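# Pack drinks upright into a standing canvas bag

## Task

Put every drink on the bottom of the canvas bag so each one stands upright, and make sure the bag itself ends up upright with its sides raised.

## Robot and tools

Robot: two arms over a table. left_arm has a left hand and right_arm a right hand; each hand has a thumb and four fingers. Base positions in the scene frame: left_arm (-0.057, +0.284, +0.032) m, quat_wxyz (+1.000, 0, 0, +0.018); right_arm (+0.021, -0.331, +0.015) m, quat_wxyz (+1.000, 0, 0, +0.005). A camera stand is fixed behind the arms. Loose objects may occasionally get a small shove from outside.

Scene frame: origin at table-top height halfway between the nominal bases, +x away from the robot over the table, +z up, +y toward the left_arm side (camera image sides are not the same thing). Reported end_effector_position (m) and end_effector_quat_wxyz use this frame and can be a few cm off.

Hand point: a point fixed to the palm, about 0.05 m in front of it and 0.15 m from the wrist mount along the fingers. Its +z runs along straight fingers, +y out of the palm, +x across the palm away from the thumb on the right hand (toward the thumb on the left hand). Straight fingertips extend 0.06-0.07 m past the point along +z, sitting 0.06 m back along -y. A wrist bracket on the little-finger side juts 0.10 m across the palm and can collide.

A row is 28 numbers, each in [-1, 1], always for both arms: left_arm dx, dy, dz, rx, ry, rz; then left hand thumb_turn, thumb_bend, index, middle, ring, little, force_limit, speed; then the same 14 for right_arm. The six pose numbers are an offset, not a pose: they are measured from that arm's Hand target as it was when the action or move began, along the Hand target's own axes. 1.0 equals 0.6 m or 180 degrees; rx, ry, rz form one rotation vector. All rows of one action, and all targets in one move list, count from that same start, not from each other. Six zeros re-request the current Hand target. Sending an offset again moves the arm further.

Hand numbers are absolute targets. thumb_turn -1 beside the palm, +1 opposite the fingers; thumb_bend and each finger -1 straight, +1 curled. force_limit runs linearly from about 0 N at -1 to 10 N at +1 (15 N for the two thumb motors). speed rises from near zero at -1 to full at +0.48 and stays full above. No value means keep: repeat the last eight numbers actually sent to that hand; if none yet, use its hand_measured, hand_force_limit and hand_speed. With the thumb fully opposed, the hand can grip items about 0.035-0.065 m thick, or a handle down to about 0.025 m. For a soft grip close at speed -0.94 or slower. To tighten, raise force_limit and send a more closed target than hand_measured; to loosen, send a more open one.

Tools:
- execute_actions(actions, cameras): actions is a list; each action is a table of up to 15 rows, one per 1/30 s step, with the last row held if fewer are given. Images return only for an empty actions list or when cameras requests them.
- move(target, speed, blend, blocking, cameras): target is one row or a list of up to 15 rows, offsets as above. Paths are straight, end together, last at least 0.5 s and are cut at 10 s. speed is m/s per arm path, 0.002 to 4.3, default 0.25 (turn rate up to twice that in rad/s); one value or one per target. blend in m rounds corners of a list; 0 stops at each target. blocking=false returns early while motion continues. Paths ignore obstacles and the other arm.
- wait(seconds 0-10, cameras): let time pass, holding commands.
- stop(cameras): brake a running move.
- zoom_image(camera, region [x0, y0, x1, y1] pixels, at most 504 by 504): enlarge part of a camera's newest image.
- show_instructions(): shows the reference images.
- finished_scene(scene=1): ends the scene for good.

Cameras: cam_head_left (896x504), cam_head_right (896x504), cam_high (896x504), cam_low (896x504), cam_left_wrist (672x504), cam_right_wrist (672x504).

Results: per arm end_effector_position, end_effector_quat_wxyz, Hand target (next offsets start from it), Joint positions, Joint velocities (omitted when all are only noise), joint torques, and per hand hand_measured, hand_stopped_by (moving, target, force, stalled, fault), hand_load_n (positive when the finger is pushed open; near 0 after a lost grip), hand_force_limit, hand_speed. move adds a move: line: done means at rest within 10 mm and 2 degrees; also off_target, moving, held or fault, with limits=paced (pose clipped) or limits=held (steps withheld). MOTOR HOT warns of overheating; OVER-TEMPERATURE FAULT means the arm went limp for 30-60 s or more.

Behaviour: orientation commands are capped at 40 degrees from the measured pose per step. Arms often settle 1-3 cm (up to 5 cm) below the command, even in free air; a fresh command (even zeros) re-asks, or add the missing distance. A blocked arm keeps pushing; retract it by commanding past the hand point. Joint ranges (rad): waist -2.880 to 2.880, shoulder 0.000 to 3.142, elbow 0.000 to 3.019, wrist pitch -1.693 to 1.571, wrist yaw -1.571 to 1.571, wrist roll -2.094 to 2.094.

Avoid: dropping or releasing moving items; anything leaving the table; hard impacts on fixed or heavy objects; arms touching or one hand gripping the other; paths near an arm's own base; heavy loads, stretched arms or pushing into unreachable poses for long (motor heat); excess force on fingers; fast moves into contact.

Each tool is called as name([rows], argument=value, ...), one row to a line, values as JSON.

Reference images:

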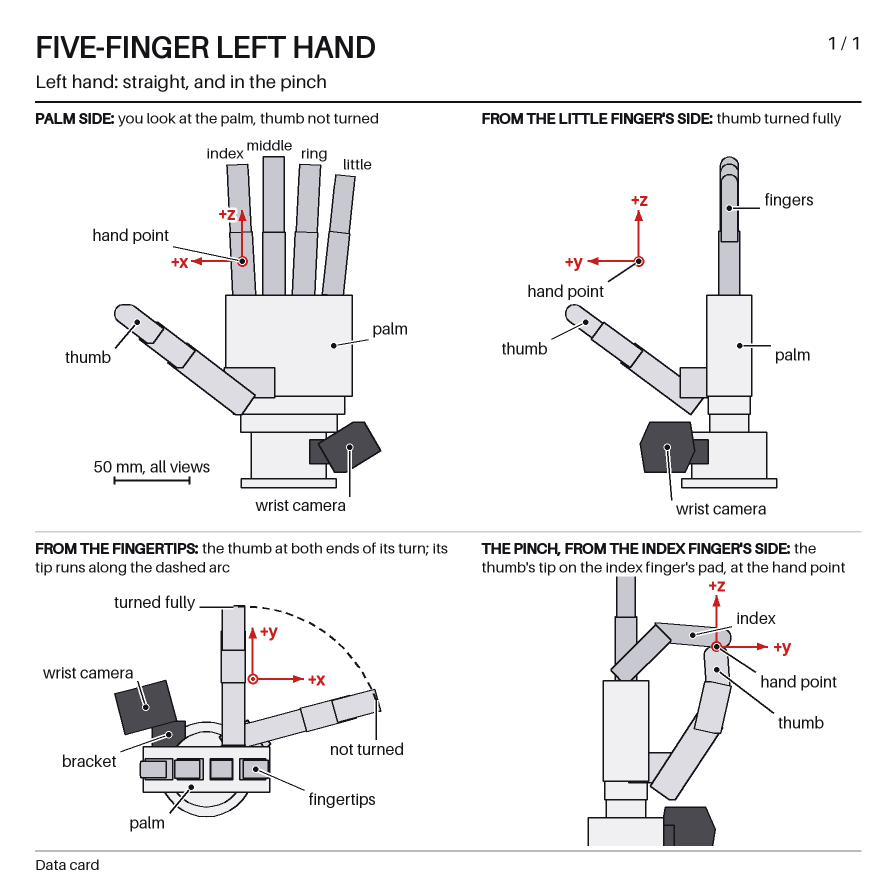

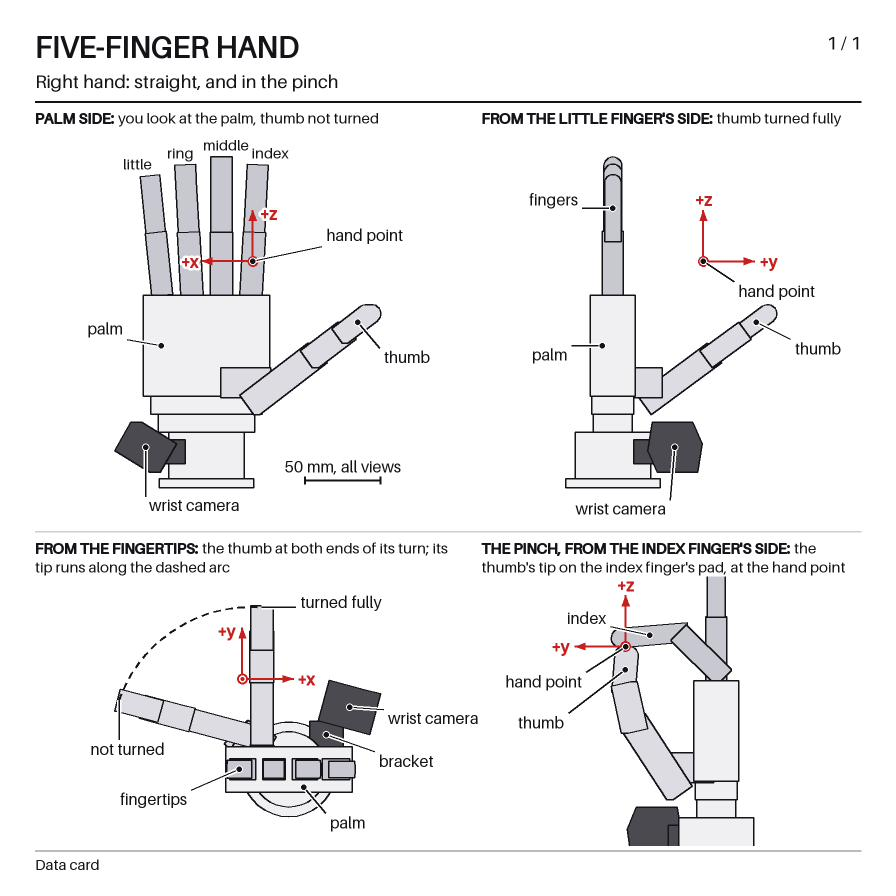

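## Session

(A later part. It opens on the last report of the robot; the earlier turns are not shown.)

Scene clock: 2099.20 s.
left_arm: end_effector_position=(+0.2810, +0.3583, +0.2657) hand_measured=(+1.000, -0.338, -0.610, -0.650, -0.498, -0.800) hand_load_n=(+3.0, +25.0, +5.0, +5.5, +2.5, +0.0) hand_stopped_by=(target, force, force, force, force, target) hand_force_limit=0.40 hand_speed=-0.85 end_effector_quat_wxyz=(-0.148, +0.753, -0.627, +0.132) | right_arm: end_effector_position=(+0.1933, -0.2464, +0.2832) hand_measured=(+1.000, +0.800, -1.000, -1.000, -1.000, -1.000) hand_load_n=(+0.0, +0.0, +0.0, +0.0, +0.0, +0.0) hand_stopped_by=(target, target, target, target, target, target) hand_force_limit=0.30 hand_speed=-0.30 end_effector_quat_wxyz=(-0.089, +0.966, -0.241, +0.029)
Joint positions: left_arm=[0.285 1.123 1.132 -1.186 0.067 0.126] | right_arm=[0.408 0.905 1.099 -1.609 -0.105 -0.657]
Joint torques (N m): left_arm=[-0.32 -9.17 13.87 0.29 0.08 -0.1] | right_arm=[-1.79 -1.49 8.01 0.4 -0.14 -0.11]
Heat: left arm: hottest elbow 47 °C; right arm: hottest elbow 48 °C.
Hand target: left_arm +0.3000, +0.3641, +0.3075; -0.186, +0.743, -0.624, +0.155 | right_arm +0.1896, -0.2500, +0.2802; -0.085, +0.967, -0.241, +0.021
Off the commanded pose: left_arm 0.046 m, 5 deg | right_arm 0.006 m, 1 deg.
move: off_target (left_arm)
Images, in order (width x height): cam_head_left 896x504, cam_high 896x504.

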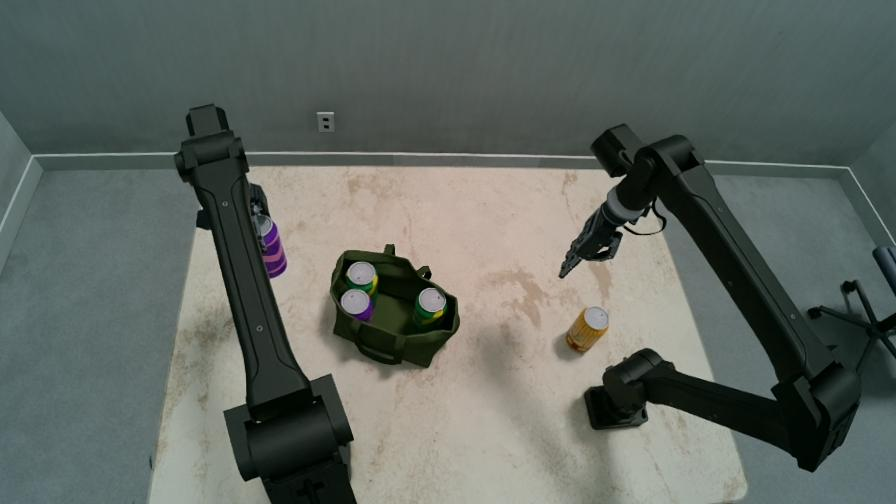

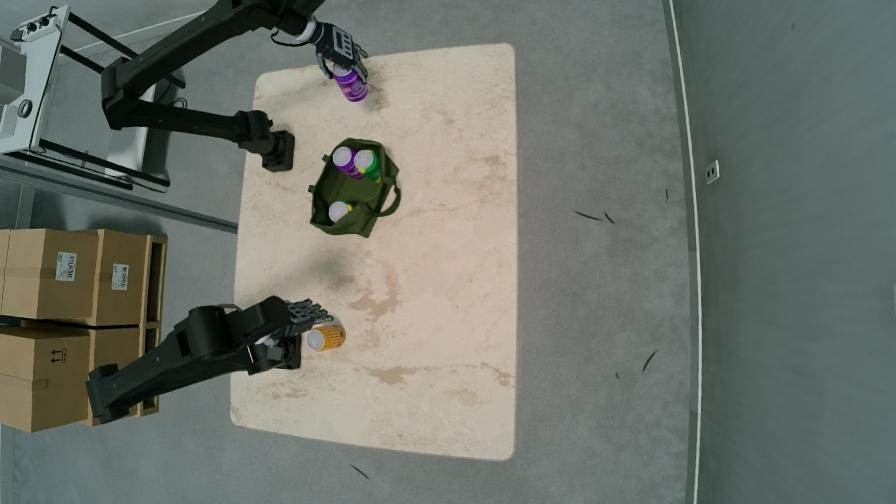

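move([
  [0,-0.0391,-0.0736,0,0,0, 1,-0.2,-0.3,-0.3,-0.3,-0.8,0.4,-0.85, 0.0087,0.0935,0.0343,0.0962,-0.069,-0.2004, 1,-1,-0.8,-0.8,-0.8,-0.8,0.3,-0.3],
  [0.3948,0.1032,-0.1493,0,0.0574,0.1079, 1,-0.2,-0.3,-0.3,-0.3,-0.8,0.4,-0.85, 0.0087,0.0935,0.0343,0.0962,-0.069,-0.2004, 1,-1,-0.8,-0.8,-0.8,-0.8,0.3,-0.3],
], speed=[0.1, 0.12], cameras=["cam_high", "cam_head_left", "cam_left_wrist", "cam_right_wrist"])

zoom_image(camera="cam_high", region=[290, 125, 410, 245])

zoom_image(camera="cam_high", region=[260, 290, 380, 410])

Scene clock: 2111.53 s.
left_arm: end_effector_position=(+0.2416, +0.1191, +0.3359) hand_measured=(+1.000, -0.338, -0.610, -0.650, -0.498, -0.800) hand_load_n=(+3.5, +24.5, +5.0, +5.0, +2.5, +0.5) hand_stopped_by=(target, force, force, force, force, target) hand_force_limit=0.40 hand_speed=-0.85 end_effector_quat_wxyz=(+0.144, -0.609, +0.762, -0.166) | right_arm: end_effector_position=(+0.1756, -0.2949, +0.2522) hand_measured=(+1.000, -1.000, -0.800, -0.800, -0.800, -0.800) hand_load_n=(+0.0, +0.0, +0.0, +0.0, +0.0, +0.0) hand_stopped_by=(target, target, target, target, target, target) hand_force_limit=0.30 hand_speed=-0.30 end_effector_quat_wxyz=(-0.204, +0.976, +0.067, +0.041)
Joint positions: left_arm=[-0.479 1.075 1.279 -1.344 -0.11 -0.196] | right_arm=[0.09 0.734 0.947 -1.683 -0.408 -1.588]
Joint torques (N m): left_arm=[-0.73 -7.77 10.81 0.49 -0.18 -0.3] | right_arm=[-1.79 0.32 7.83 0.31 -0.27 -0.12]
Heat: left arm: hottest elbow 48 °C; right arm: hottest elbow 46 °C.
Hand target: left_arm +0.2459, +0.1139, +0.3571; +0.153, -0.610, +0.754, -0.188 | right_arm +0.1699, -0.2981, +0.2502; -0.241, +0.967, +0.084, -0.021
Off the commanded pose: left_arm 0.022 m, 3 deg | right_arm 0.007 m, 9 deg.
joint sent to its limit (right arm) — joint 4 (wrist pitch), lower limit. The joint targets are off in orientation, not in position.
move: off_target (left_arm, right_arm)
Images, in order (width x height): cam_head_left 896x504, cam_high 896x504, cam_left_wrist 672x504, cam_right_wrist 672x504.

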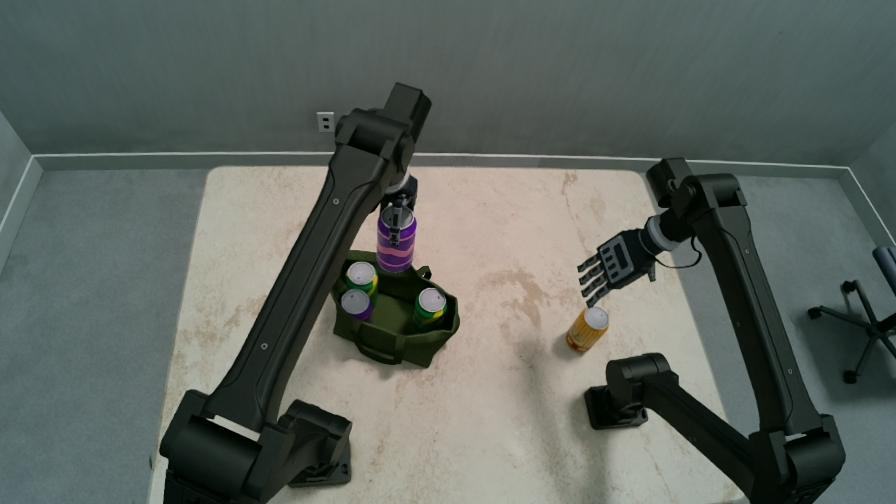

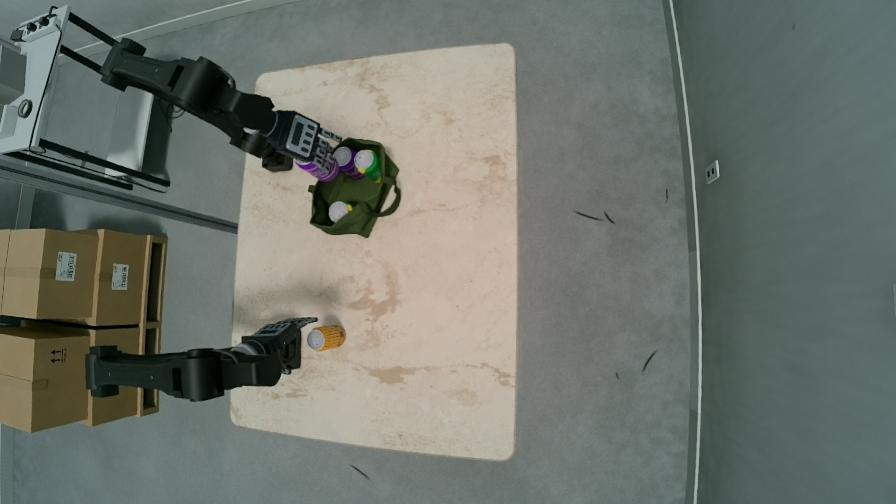

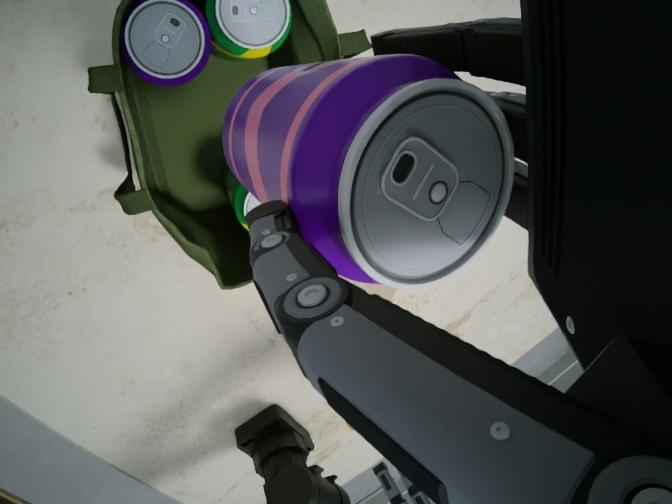

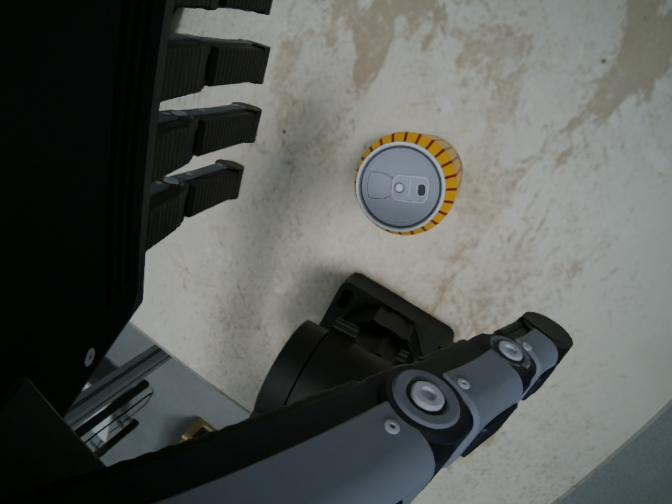

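Scaled by 4.200 from the camera's 896x504 image, which has a finer 1280x720 frame.

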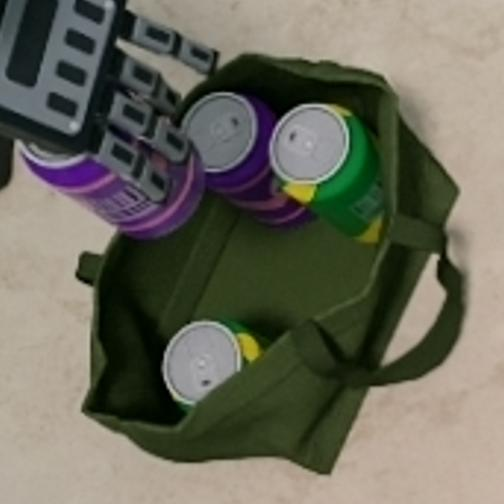

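Scaled by 4.200 from the camera's 896x504 image, which has a finer 1280x720 frame.

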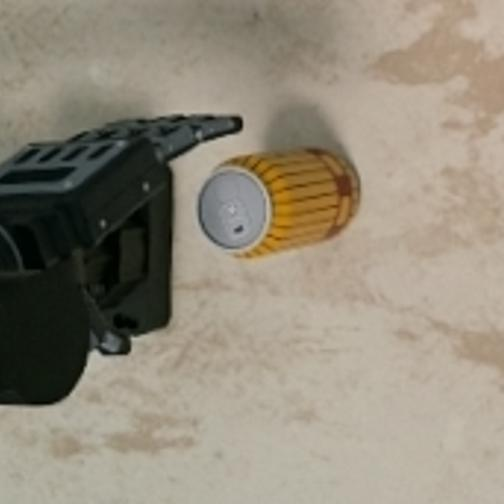

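zoom_image(camera="cam_high", region=[270, 130, 350, 200])

zoom_image(camera="cam_head_left", region=[300, 150, 480, 330])

wait(seconds=0.05, cameras=["cam_low"])

zoom_image(camera="cam_low", region=[440, 60, 640, 300])

Scaled by 6.300 from the camera's 896x504 image, which has a finer 1280x720 frame.

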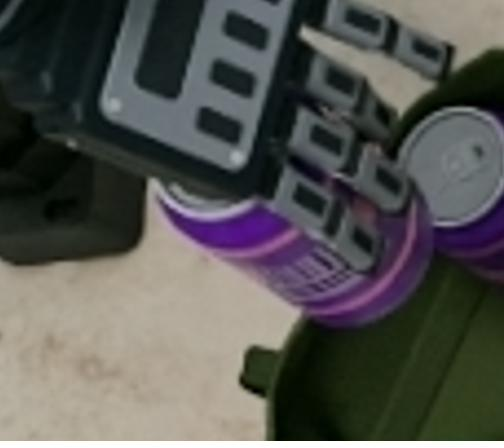

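Scaled by 2.800 from the camera's 896x504 image, which has a finer 1280x720 frame.

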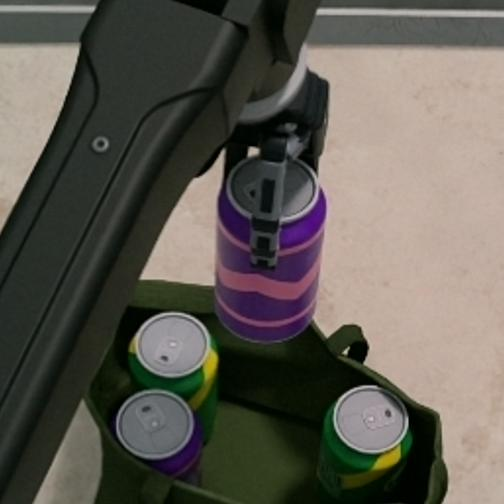

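Scene clock: 2115.20 s.
left_arm: end_effector_position=(+0.2416, +0.1190, +0.3359) hand_measured=(+1.000, -0.338, -0.610, -0.650, -0.498, -0.800) hand_load_n=(+3.0, +24.5, +5.0, +5.0, +2.5, +0.0) hand_stopped_by=(target, force, force, force, force, target) hand_force_limit=0.40 hand_speed=-0.85 end_effector_quat_wxyz=(+0.144, -0.609, +0.762, -0.166) | right_arm: end_effector_position=(+0.1756, -0.2949, +0.2522) hand_measured=(+1.000, -1.000, -0.800, -0.800, -0.800, -0.800) hand_load_n=(+0.0, +0.0, +0.0, +0.0, +0.0, +0.0) hand_stopped_by=(target, target, target, target, target, target) hand_force_limit=0.30 hand_speed=-0.30 end_effector_quat_wxyz=(-0.204, +0.976, +0.067, +0.041)
Joint positions: left_arm=[-0.479 1.075 1.279 -1.344 -0.11 -0.197] | right_arm=[0.09 0.734 0.947 -1.683 -0.408 -1.588]
Joint torques (N m): left_arm=[-0.73 -7.77 10.82 0.49 -0.19 -0.3] | right_arm=[-1.85 0.32 7.82 0.31 -0.27 -0.12]
Heat: left arm: hottest elbow 48 °C; right arm: hottest elbow 46 °C.
Hand target: left_arm +0.2459, +0.1139, +0.3572; +0.153, -0.610, +0.754, -0.188 | right_arm +0.1699, -0.2981, +0.2502; -0.241, +0.967, +0.084, -0.021
Off the commanded pose: left_arm 0.022 m, 3 deg | right_arm 0.007 m, 9 deg.
wait: 0.07 s; at rest from the start
Images, in order (width x height): cam_low 896x504.

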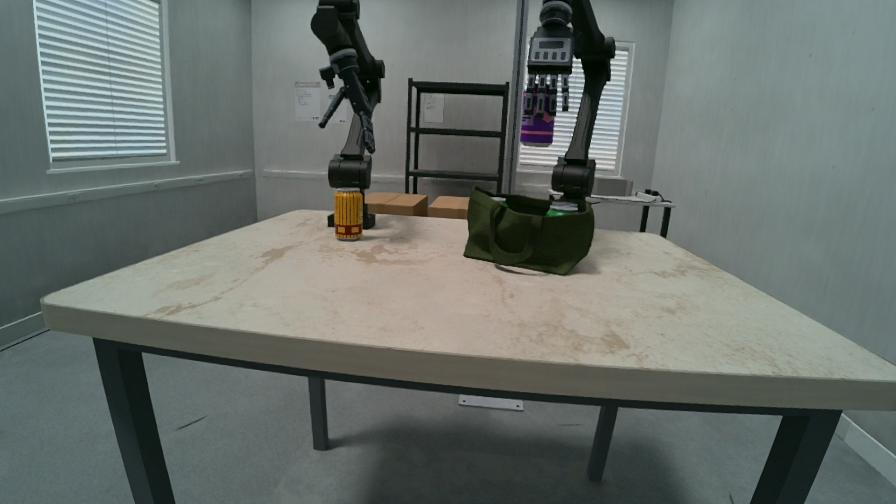

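Scaled by 2.100 from the camera's 896x504 image, which has a finer 1280x720 frame.

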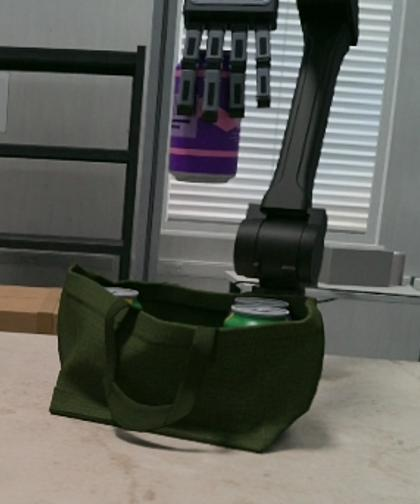

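move(target=[0.0303,0.0157,0.1521,0,0,0, 1,-0.2,-0.3,-0.3,-0.3,-0.8,0.4,-0.85, -0.0136,0.0956,0.138,0,0,0, 1,-1,-0.8,-0.8,-0.8,-0.8,0.3,-0.3], speed=0.1, cameras=["cam_high", "cam_head_left", "cam_left_wrist", "cam_right_wrist"])

zoom_image(camera="cam_high", region=[290, 125, 410, 245])

zoom_image(camera="cam_high", region=[260, 290, 380, 410])

zoom_image(camera="cam_head_left", region=[300, 150, 480, 330])

Scene clock: 2125.40 s.
left_arm: end_effector_position=(+0.2682, +0.0971, +0.2588) hand_measured=(+1.000, -0.338, -0.610, -0.650, -0.498, -0.800) hand_load_n=(+3.0, +24.5, +5.0, +5.0, +2.0, +0.0) hand_stopped_by=(target, force, force, force, force, target) hand_force_limit=0.40 hand_speed=-0.85 end_effector_quat_wxyz=(+0.143, -0.610, +0.762, -0.163) | right_arm: end_effector_position=(+0.1632, -0.3104, +0.1553) hand_measured=(+1.000, -1.000, -0.800, -0.800, -0.800, -0.800) hand_load_n=(+0.0, +0.0, +0.0, +0.0, +0.0, +0.0) hand_stopped_by=(target, target, target, target, target, target) hand_force_limit=0.30 hand_speed=-0.30 end_effector_quat_wxyz=(-0.238, +0.967, +0.085, -0.019)
Joint positions: left_arm=[-0.505 1.151 1.132 -1.131 -0.122 -0.222] | right_arm=[-0.064 0.801 0.707 -1.593 -0.47 -1.829]
Joint torques (N m): left_arm=[-0.91 -9.52 9.2 1.68 -0.2 -0.3] | right_arm=[-1.85 1.2 7.62 0.83 -0.43 -0.1]
Heat: left arm: hottest elbow 48 °C; right arm: hottest elbow 45 °C.
Hand target: left_arm +0.2758, +0.0891, +0.2721; +0.153, -0.611, +0.754, -0.188 | right_arm +0.1639, -0.3111, +0.1502; -0.241, +0.967, +0.084, -0.021
Off the commanded pose: left_arm 0.017 m, 3 deg | right_arm 0.005 m, 0 deg.
move: off_target (left_arm)
Images, in order (width x height): cam_head_left 896x504, cam_high 896x504, cam_left_wrist 672x504, cam_right_wrist 672x504.

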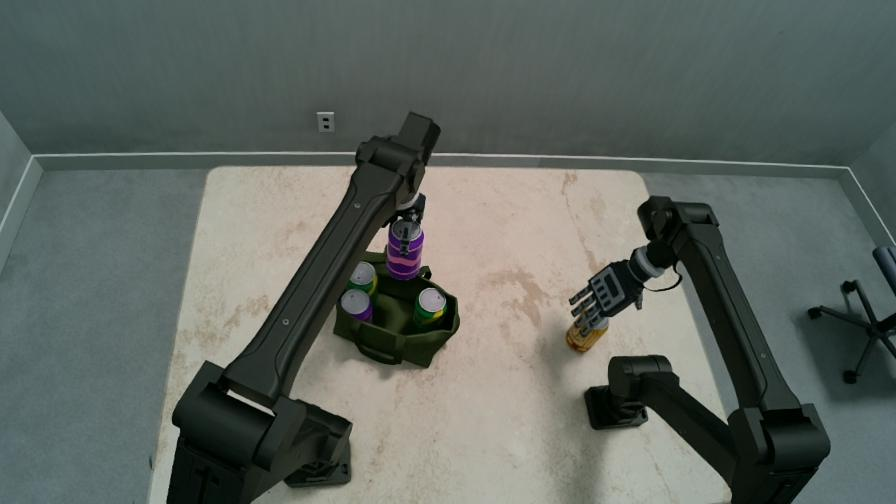

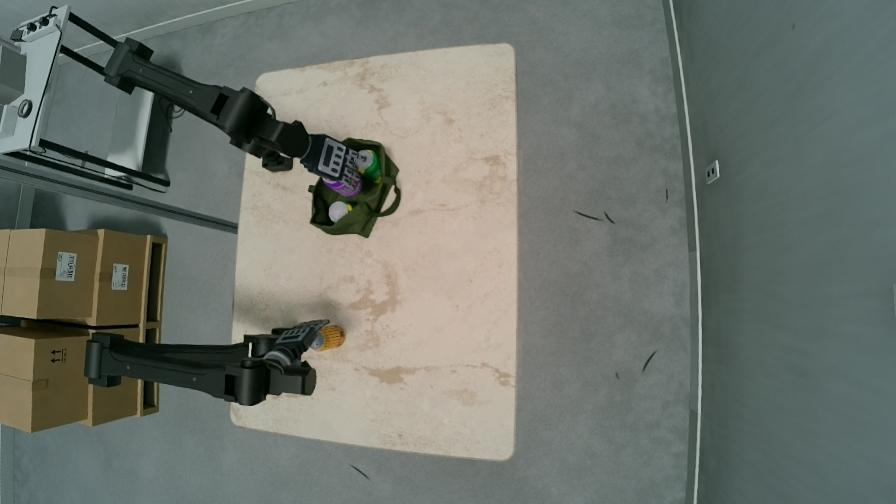

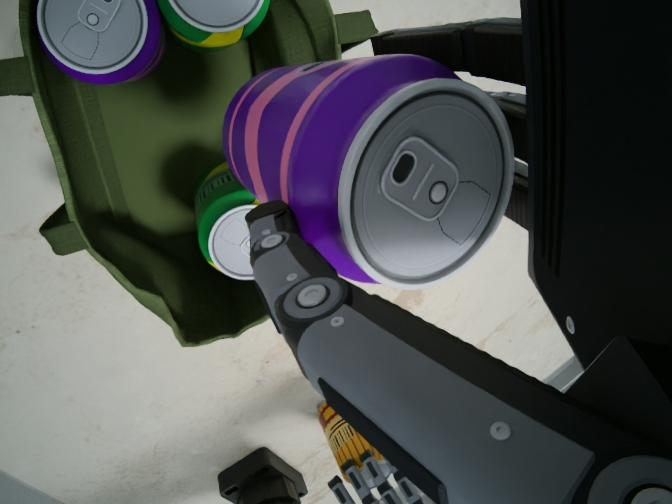

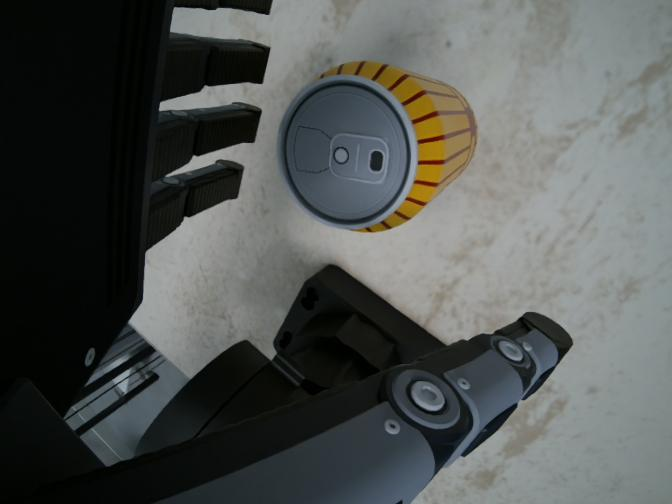

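Scaled by 4.200 from the camera's 896x504 image, which has a finer 1280x720 frame.

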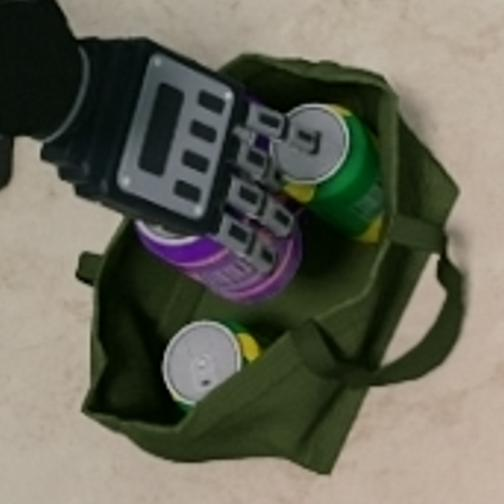

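Scaled by 4.200 from the camera's 896x504 image, which has a finer 1280x720 frame.

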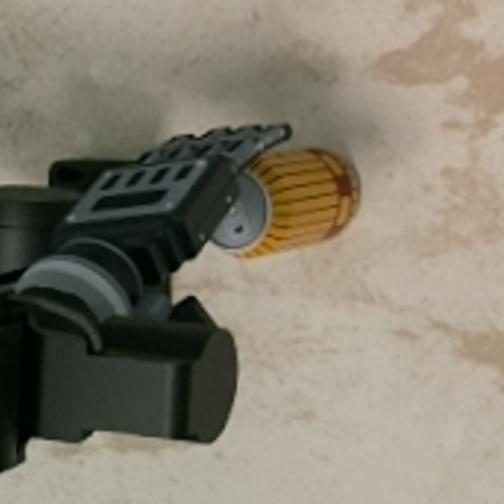

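Scaled by 2.800 from the camera's 896x504 image, which has a finer 1280x720 frame.

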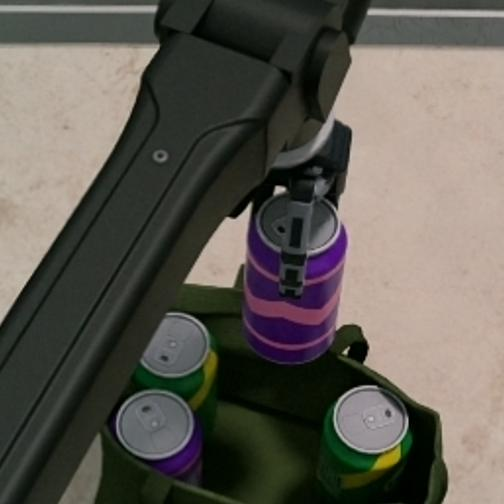

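zoom_image(camera="cam_high", region=[320, 135, 380, 205])

wait(seconds=0.05, cameras=["cam_low", "cam_head_right"])

zoom_image(camera="cam_low", region=[440, 100, 620, 290])

zoom_image(camera="cam_head_right", region=[300, 170, 480, 350])

Scaled by 7.200 from the camera's 896x504 image, which has a finer 1280x720 frame.

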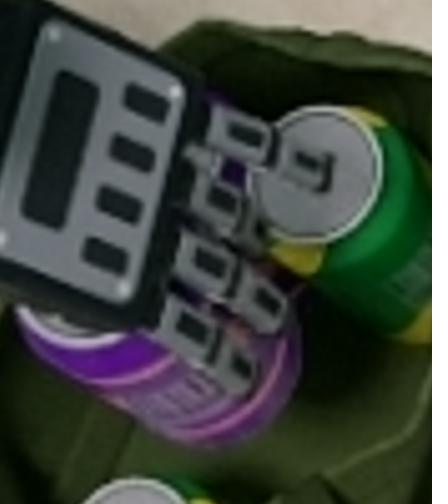

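Scene clock: 2126.43 s.
left_arm: end_effector_position=(+0.2682, +0.0971, +0.2588) hand_measured=(+1.000, -0.338, -0.610, -0.650, -0.498, -0.800) hand_load_n=(+3.5, +24.5, +5.0, +5.0, +2.5, +0.0) hand_stopped_by=(target, force, force, force, force, target) hand_force_limit=0.40 hand_speed=-0.85 end_effector_quat_wxyz=(+0.143, -0.610, +0.762, -0.163) | right_arm: end_effector_position=(+0.1633, -0.3104, +0.1553) hand_measured=(+1.000, -1.000, -0.800, -0.800, -0.800, -0.800) hand_load_n=(+0.0, +0.0, +0.0, +0.0, +0.0, +0.0) hand_stopped_by=(target, target, target, target, target, target) hand_force_limit=0.30 hand_speed=-0.30 end_effector_quat_wxyz=(-0.238, +0.967, +0.086, -0.019)
Joint positions: left_arm=[-0.505 1.151 1.132 -1.131 -0.122 -0.222] | right_arm=[-0.064 0.801 0.707 -1.593 -0.47 -1.83]
Joint torques (N m): left_arm=[-0.91 -9.47 9.22 1.68 -0.2 -0.3] | right_arm=[-1.85 1.2 7.62 0.84 -0.43 -0.13]
Heat: left arm: hottest elbow 48 °C; right arm: hottest elbow 45 °C.
Hand target: left_arm +0.2758, +0.0891, +0.2721; +0.153, -0.611, +0.754, -0.188 | right_arm +0.1639, -0.3111, +0.1502; -0.241, +0.967, +0.084, -0.021
Off the commanded pose: left_arm 0.017 m, 3 deg | right_arm 0.005 m, 0 deg.
wait: 0.07 s; at rest from the start
Images, in order (width x height): cam_head_right 896x504, cam_low 896x504.

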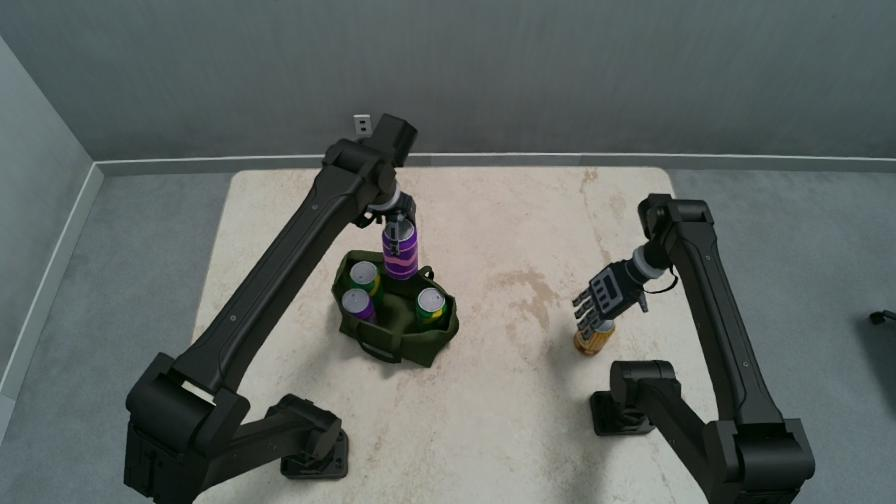

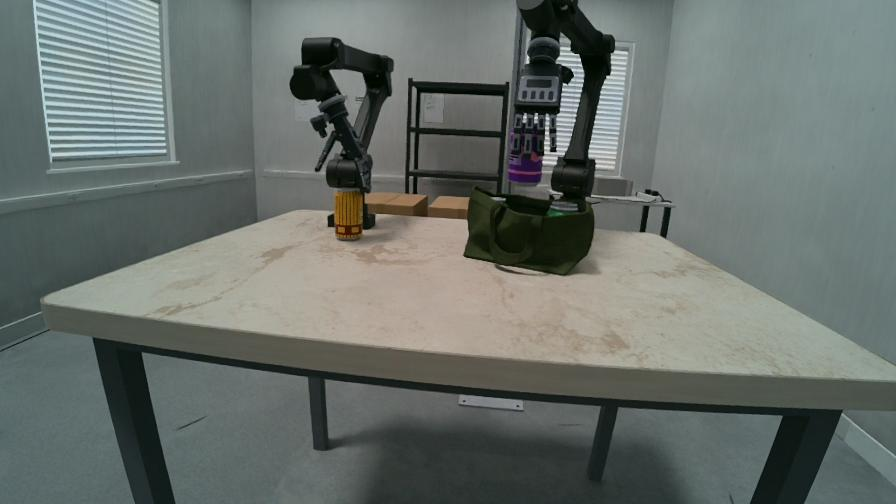

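Scaled by 2.653 from the camera's 896x504 image, which has a finer 1280x720 frame.

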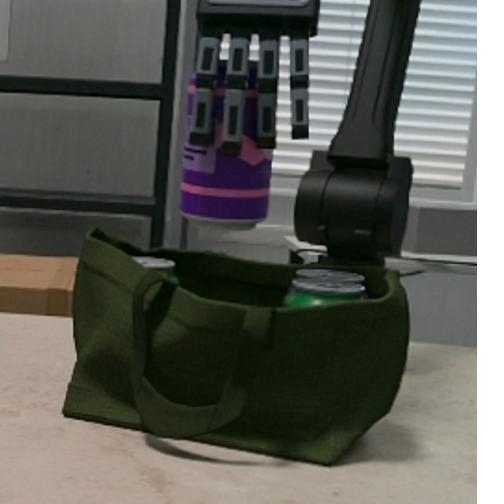

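Scaled by 2.800 from the camera's 896x504 image, which has a finer 1280x720 frame.

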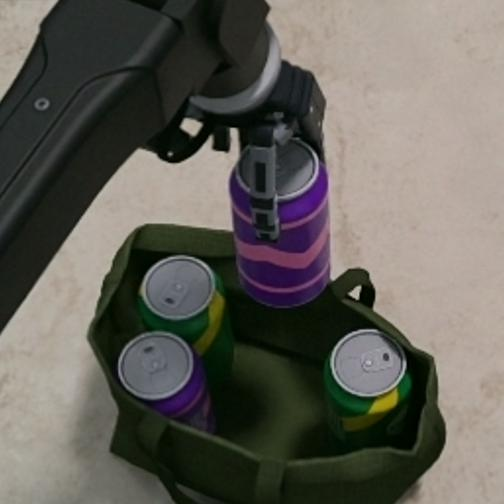

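move(target=[0.0021,0.0908,0.15,0,0,0, 1,-0.2,-0.3,-0.3,-0.3,-0.8,0.4,-0.85, 0.0292,0.023,0.0539,0,0,0, 1,-1,-0.8,-0.8,-0.8,-0.8,0.3,-0.3], speed=0.07, cameras=["cam_high", "cam_head_left", "cam_left_wrist", "cam_right_wrist"])

zoom_image(camera="cam_high", region=[320, 135, 400, 225])

zoom_image(camera="cam_high", region=[260, 290, 380, 410])

zoom_image(camera="cam_head_left", region=[300, 190, 480, 370])

Scene clock: 2131.37 s.
left_arm: end_effector_position=(+0.2600, +0.0986, +0.1556) hand_measured=(+1.000, -0.338, -0.610, -0.650, -0.498, -0.800) hand_load_n=(+3.0, +25.0, +5.0, +5.0, +2.5, +0.0) hand_stopped_by=(target, force, force, force, force, target) hand_force_limit=0.40 hand_speed=-0.85 end_effector_quat_wxyz=(+0.144, -0.610, +0.762, -0.164) | right_arm: end_effector_position=(+0.1824, -0.3077, +0.1203) hand_measured=(+1.000, -1.000, -0.800, -0.800, -0.800, -0.800) hand_load_n=(+0.0, +0.0, +0.0, +0.0, +0.0, +0.0) hand_stopped_by=(target, target, target, target, target, target) hand_force_limit=0.30 hand_speed=-0.30 end_effector_quat_wxyz=(-0.239, +0.967, +0.085, -0.015)
Joint positions: left_arm=[-0.513 1.172 0.873 -0.849 -0.126 -0.229] | right_arm=[-0.048 0.874 0.649 -1.444 -0.474 -1.809]
Joint torques (N m): left_arm=[-0.85 -9.17 8.83 1.68 -0.21 -0.29] | right_arm=[-0.44 0.5 7.46 0.88 -0.44 0.04]
Heat: left arm: hottest elbow 47 °C; right arm: hottest elbow 45 °C.
Hand target: left_arm +0.2699, +0.0893, +0.1671; +0.153, -0.611, +0.754, -0.188 | right_arm +0.1805, -0.3051, +0.1151; -0.241, +0.967, +0.084, -0.021
Off the commanded pose: left_arm 0.018 m, 3 deg | right_arm 0.006 m, 1 deg.
move: off_target (left_arm)
Images, in order (width x height): cam_head_left 896x504, cam_high 896x504, cam_left_wrist 672x504, cam_right_wrist 672x504.

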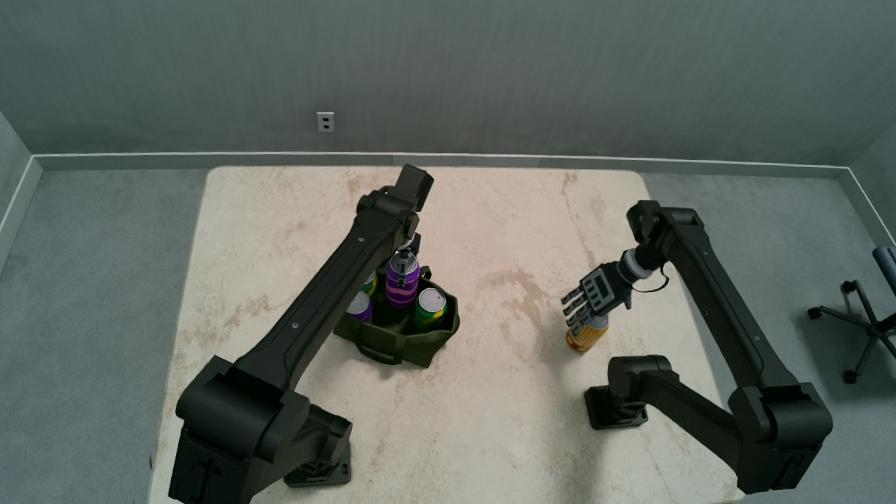

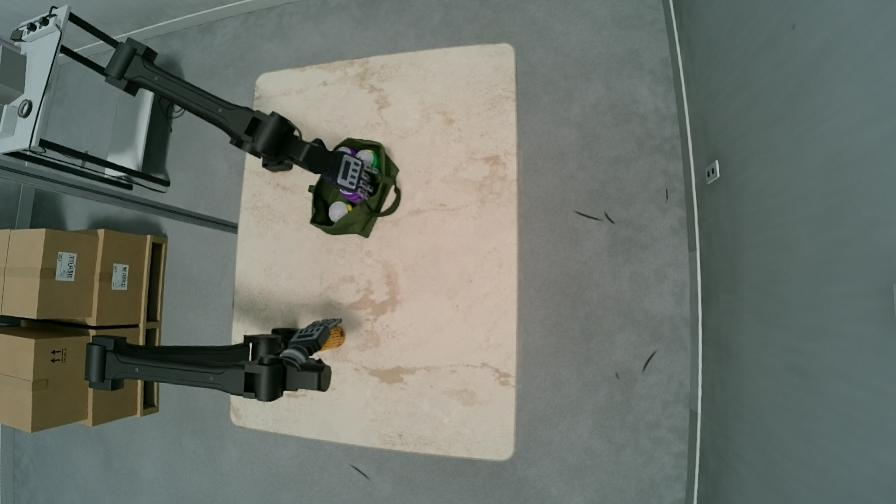

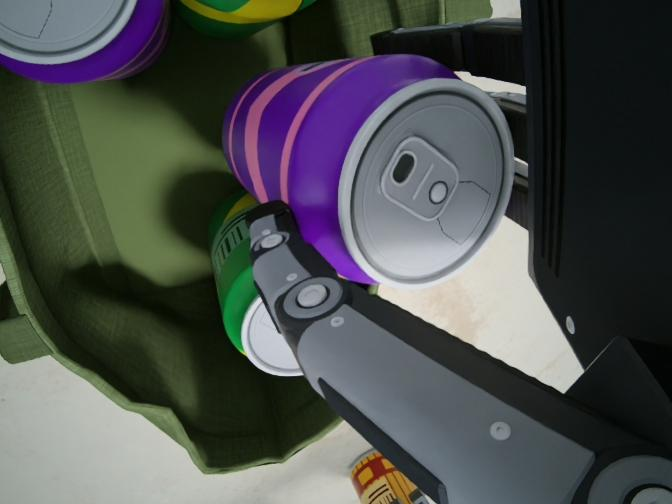

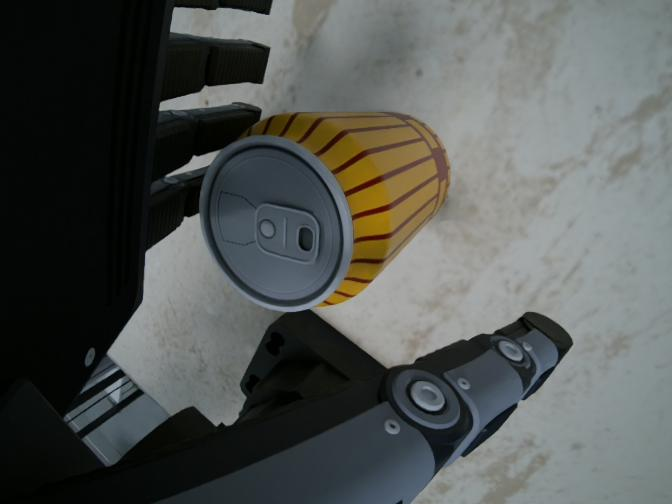

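Scaled by 5.600 from the camera's 896x504 image, which has a finer 1280x720 frame.

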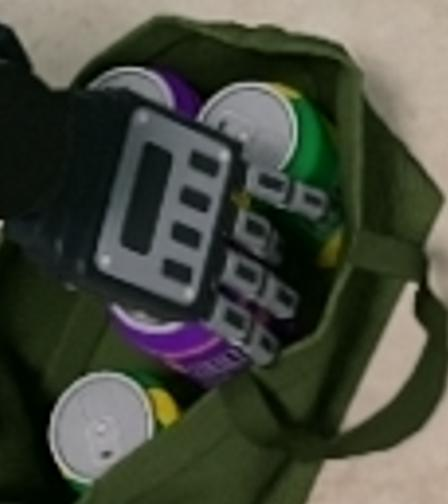

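Scaled by 4.200 from the camera's 896x504 image, which has a finer 1280x720 frame.

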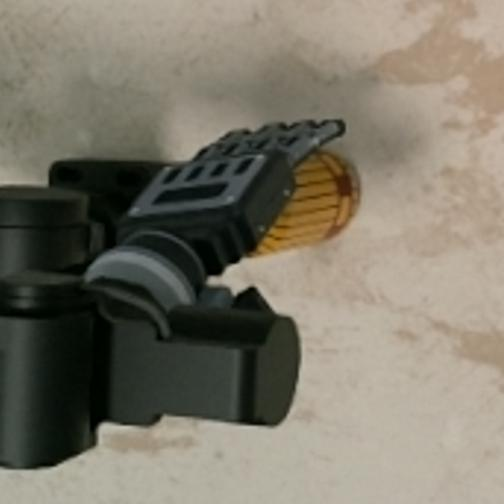

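Scaled by 2.800 from the camera's 896x504 image, which has a finer 1280x720 frame.

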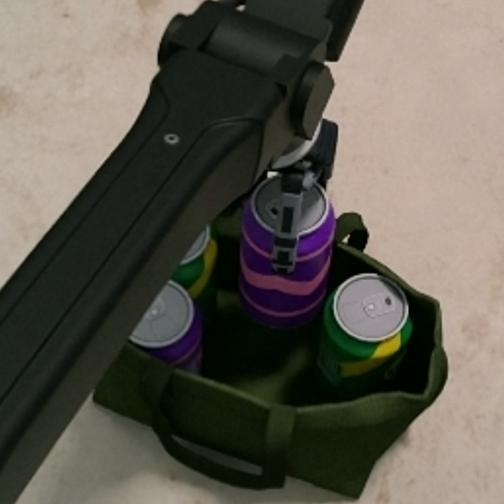

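zoom_image(camera="cam_high", region=[290, 125, 410, 245])

wait(seconds=0.05, cameras=["cam_low", "cam_head_right"])

zoom_image(camera="cam_low", region=[440, 100, 620, 290])

zoom_image(camera="cam_head_right", region=[300, 170, 480, 350])

Scaled by 4.200 from the camera's 896x504 image, which has a finer 1280x720 frame.

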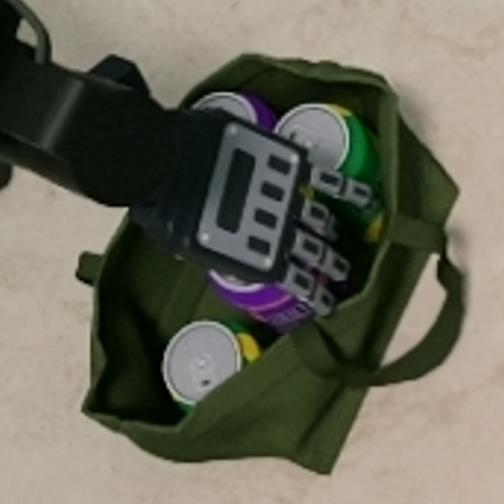

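Scene clock: 2132.83 s.
left_arm: end_effector_position=(+0.2600, +0.0986, +0.1556) hand_measured=(+1.000, -0.338, -0.610, -0.650, -0.498, -0.800) hand_load_n=(+3.5, +24.5, +5.0, +5.0, +2.5, +0.0) hand_stopped_by=(target, force, force, force, force, target) hand_force_limit=0.40 hand_speed=-0.85 end_effector_quat_wxyz=(+0.144, -0.610, +0.762, -0.164) | right_arm: end_effector_position=(+0.1825, -0.3077, +0.1203) hand_measured=(+1.000, -1.000, -0.800, -0.800, -0.800, -0.800) hand_load_n=(+0.0, +0.0, +0.0, +0.0, +0.0, +0.0) hand_stopped_by=(target, target, target, target, target, target) hand_force_limit=0.30 hand_speed=-0.30 end_effector_quat_wxyz=(-0.239, +0.967, +0.085, -0.014)
Joint positions: left_arm=[-0.513 1.172 0.873 -0.849 -0.126 -0.229] | right_arm=[-0.048 0.874 0.649 -1.443 -0.474 -1.809]
Joint torques (N m): left_arm=[-0.91 -9.17 8.84 1.69 -0.2 -0.3] | right_arm=[-0.44 0.44 7.46 0.87 -0.43 0.04]
Heat: left arm: hottest elbow 47 °C; right arm: hottest elbow 45 °C.
Hand target: left_arm +0.2699, +0.0893, +0.1671; +0.153, -0.611, +0.754, -0.188 | right_arm +0.1806, -0.3051, +0.1151; -0.241, +0.967, +0.084, -0.021
Off the commanded pose: left_arm 0.018 m, 3 deg | right_arm 0.006 m, 1 deg.
wait: 0.07 s; at rest from the start
Images, in order (width x height): cam_head_right 896x504, cam_low 896x504.

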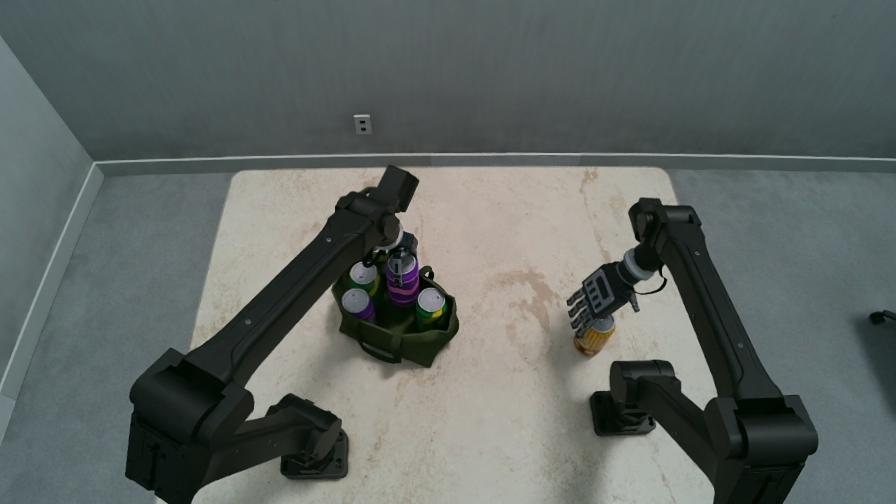

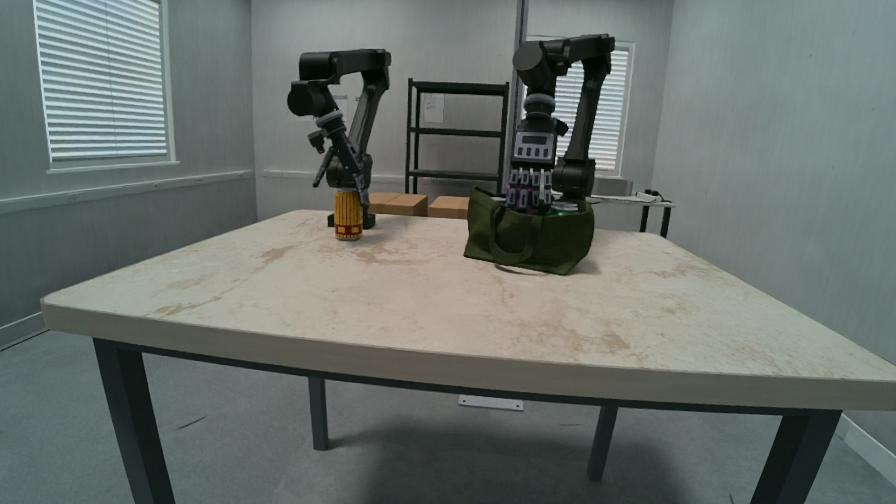

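Scaled by 2.653 from the camera's 896x504 image, which has a finer 1280x720 frame.

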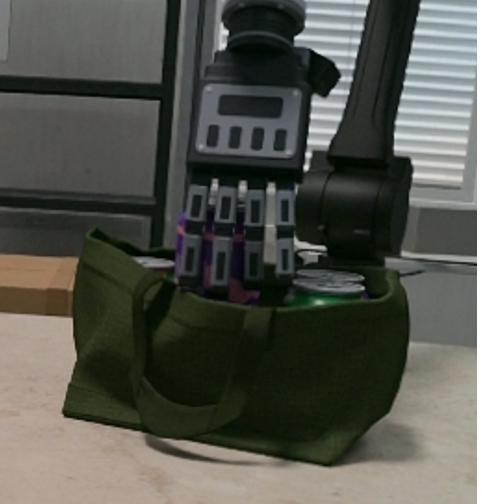

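Scaled by 2.800 from the camera's 896x504 image, which has a finer 1280x720 frame.

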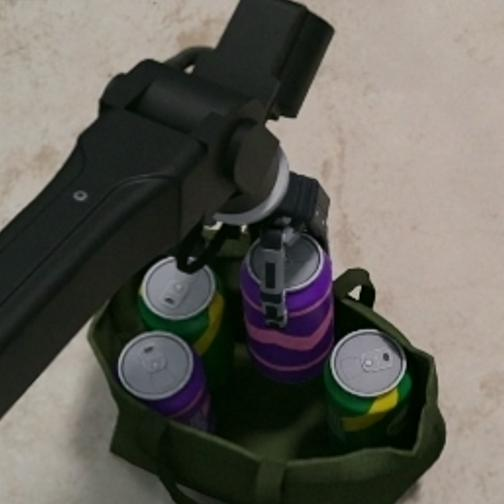

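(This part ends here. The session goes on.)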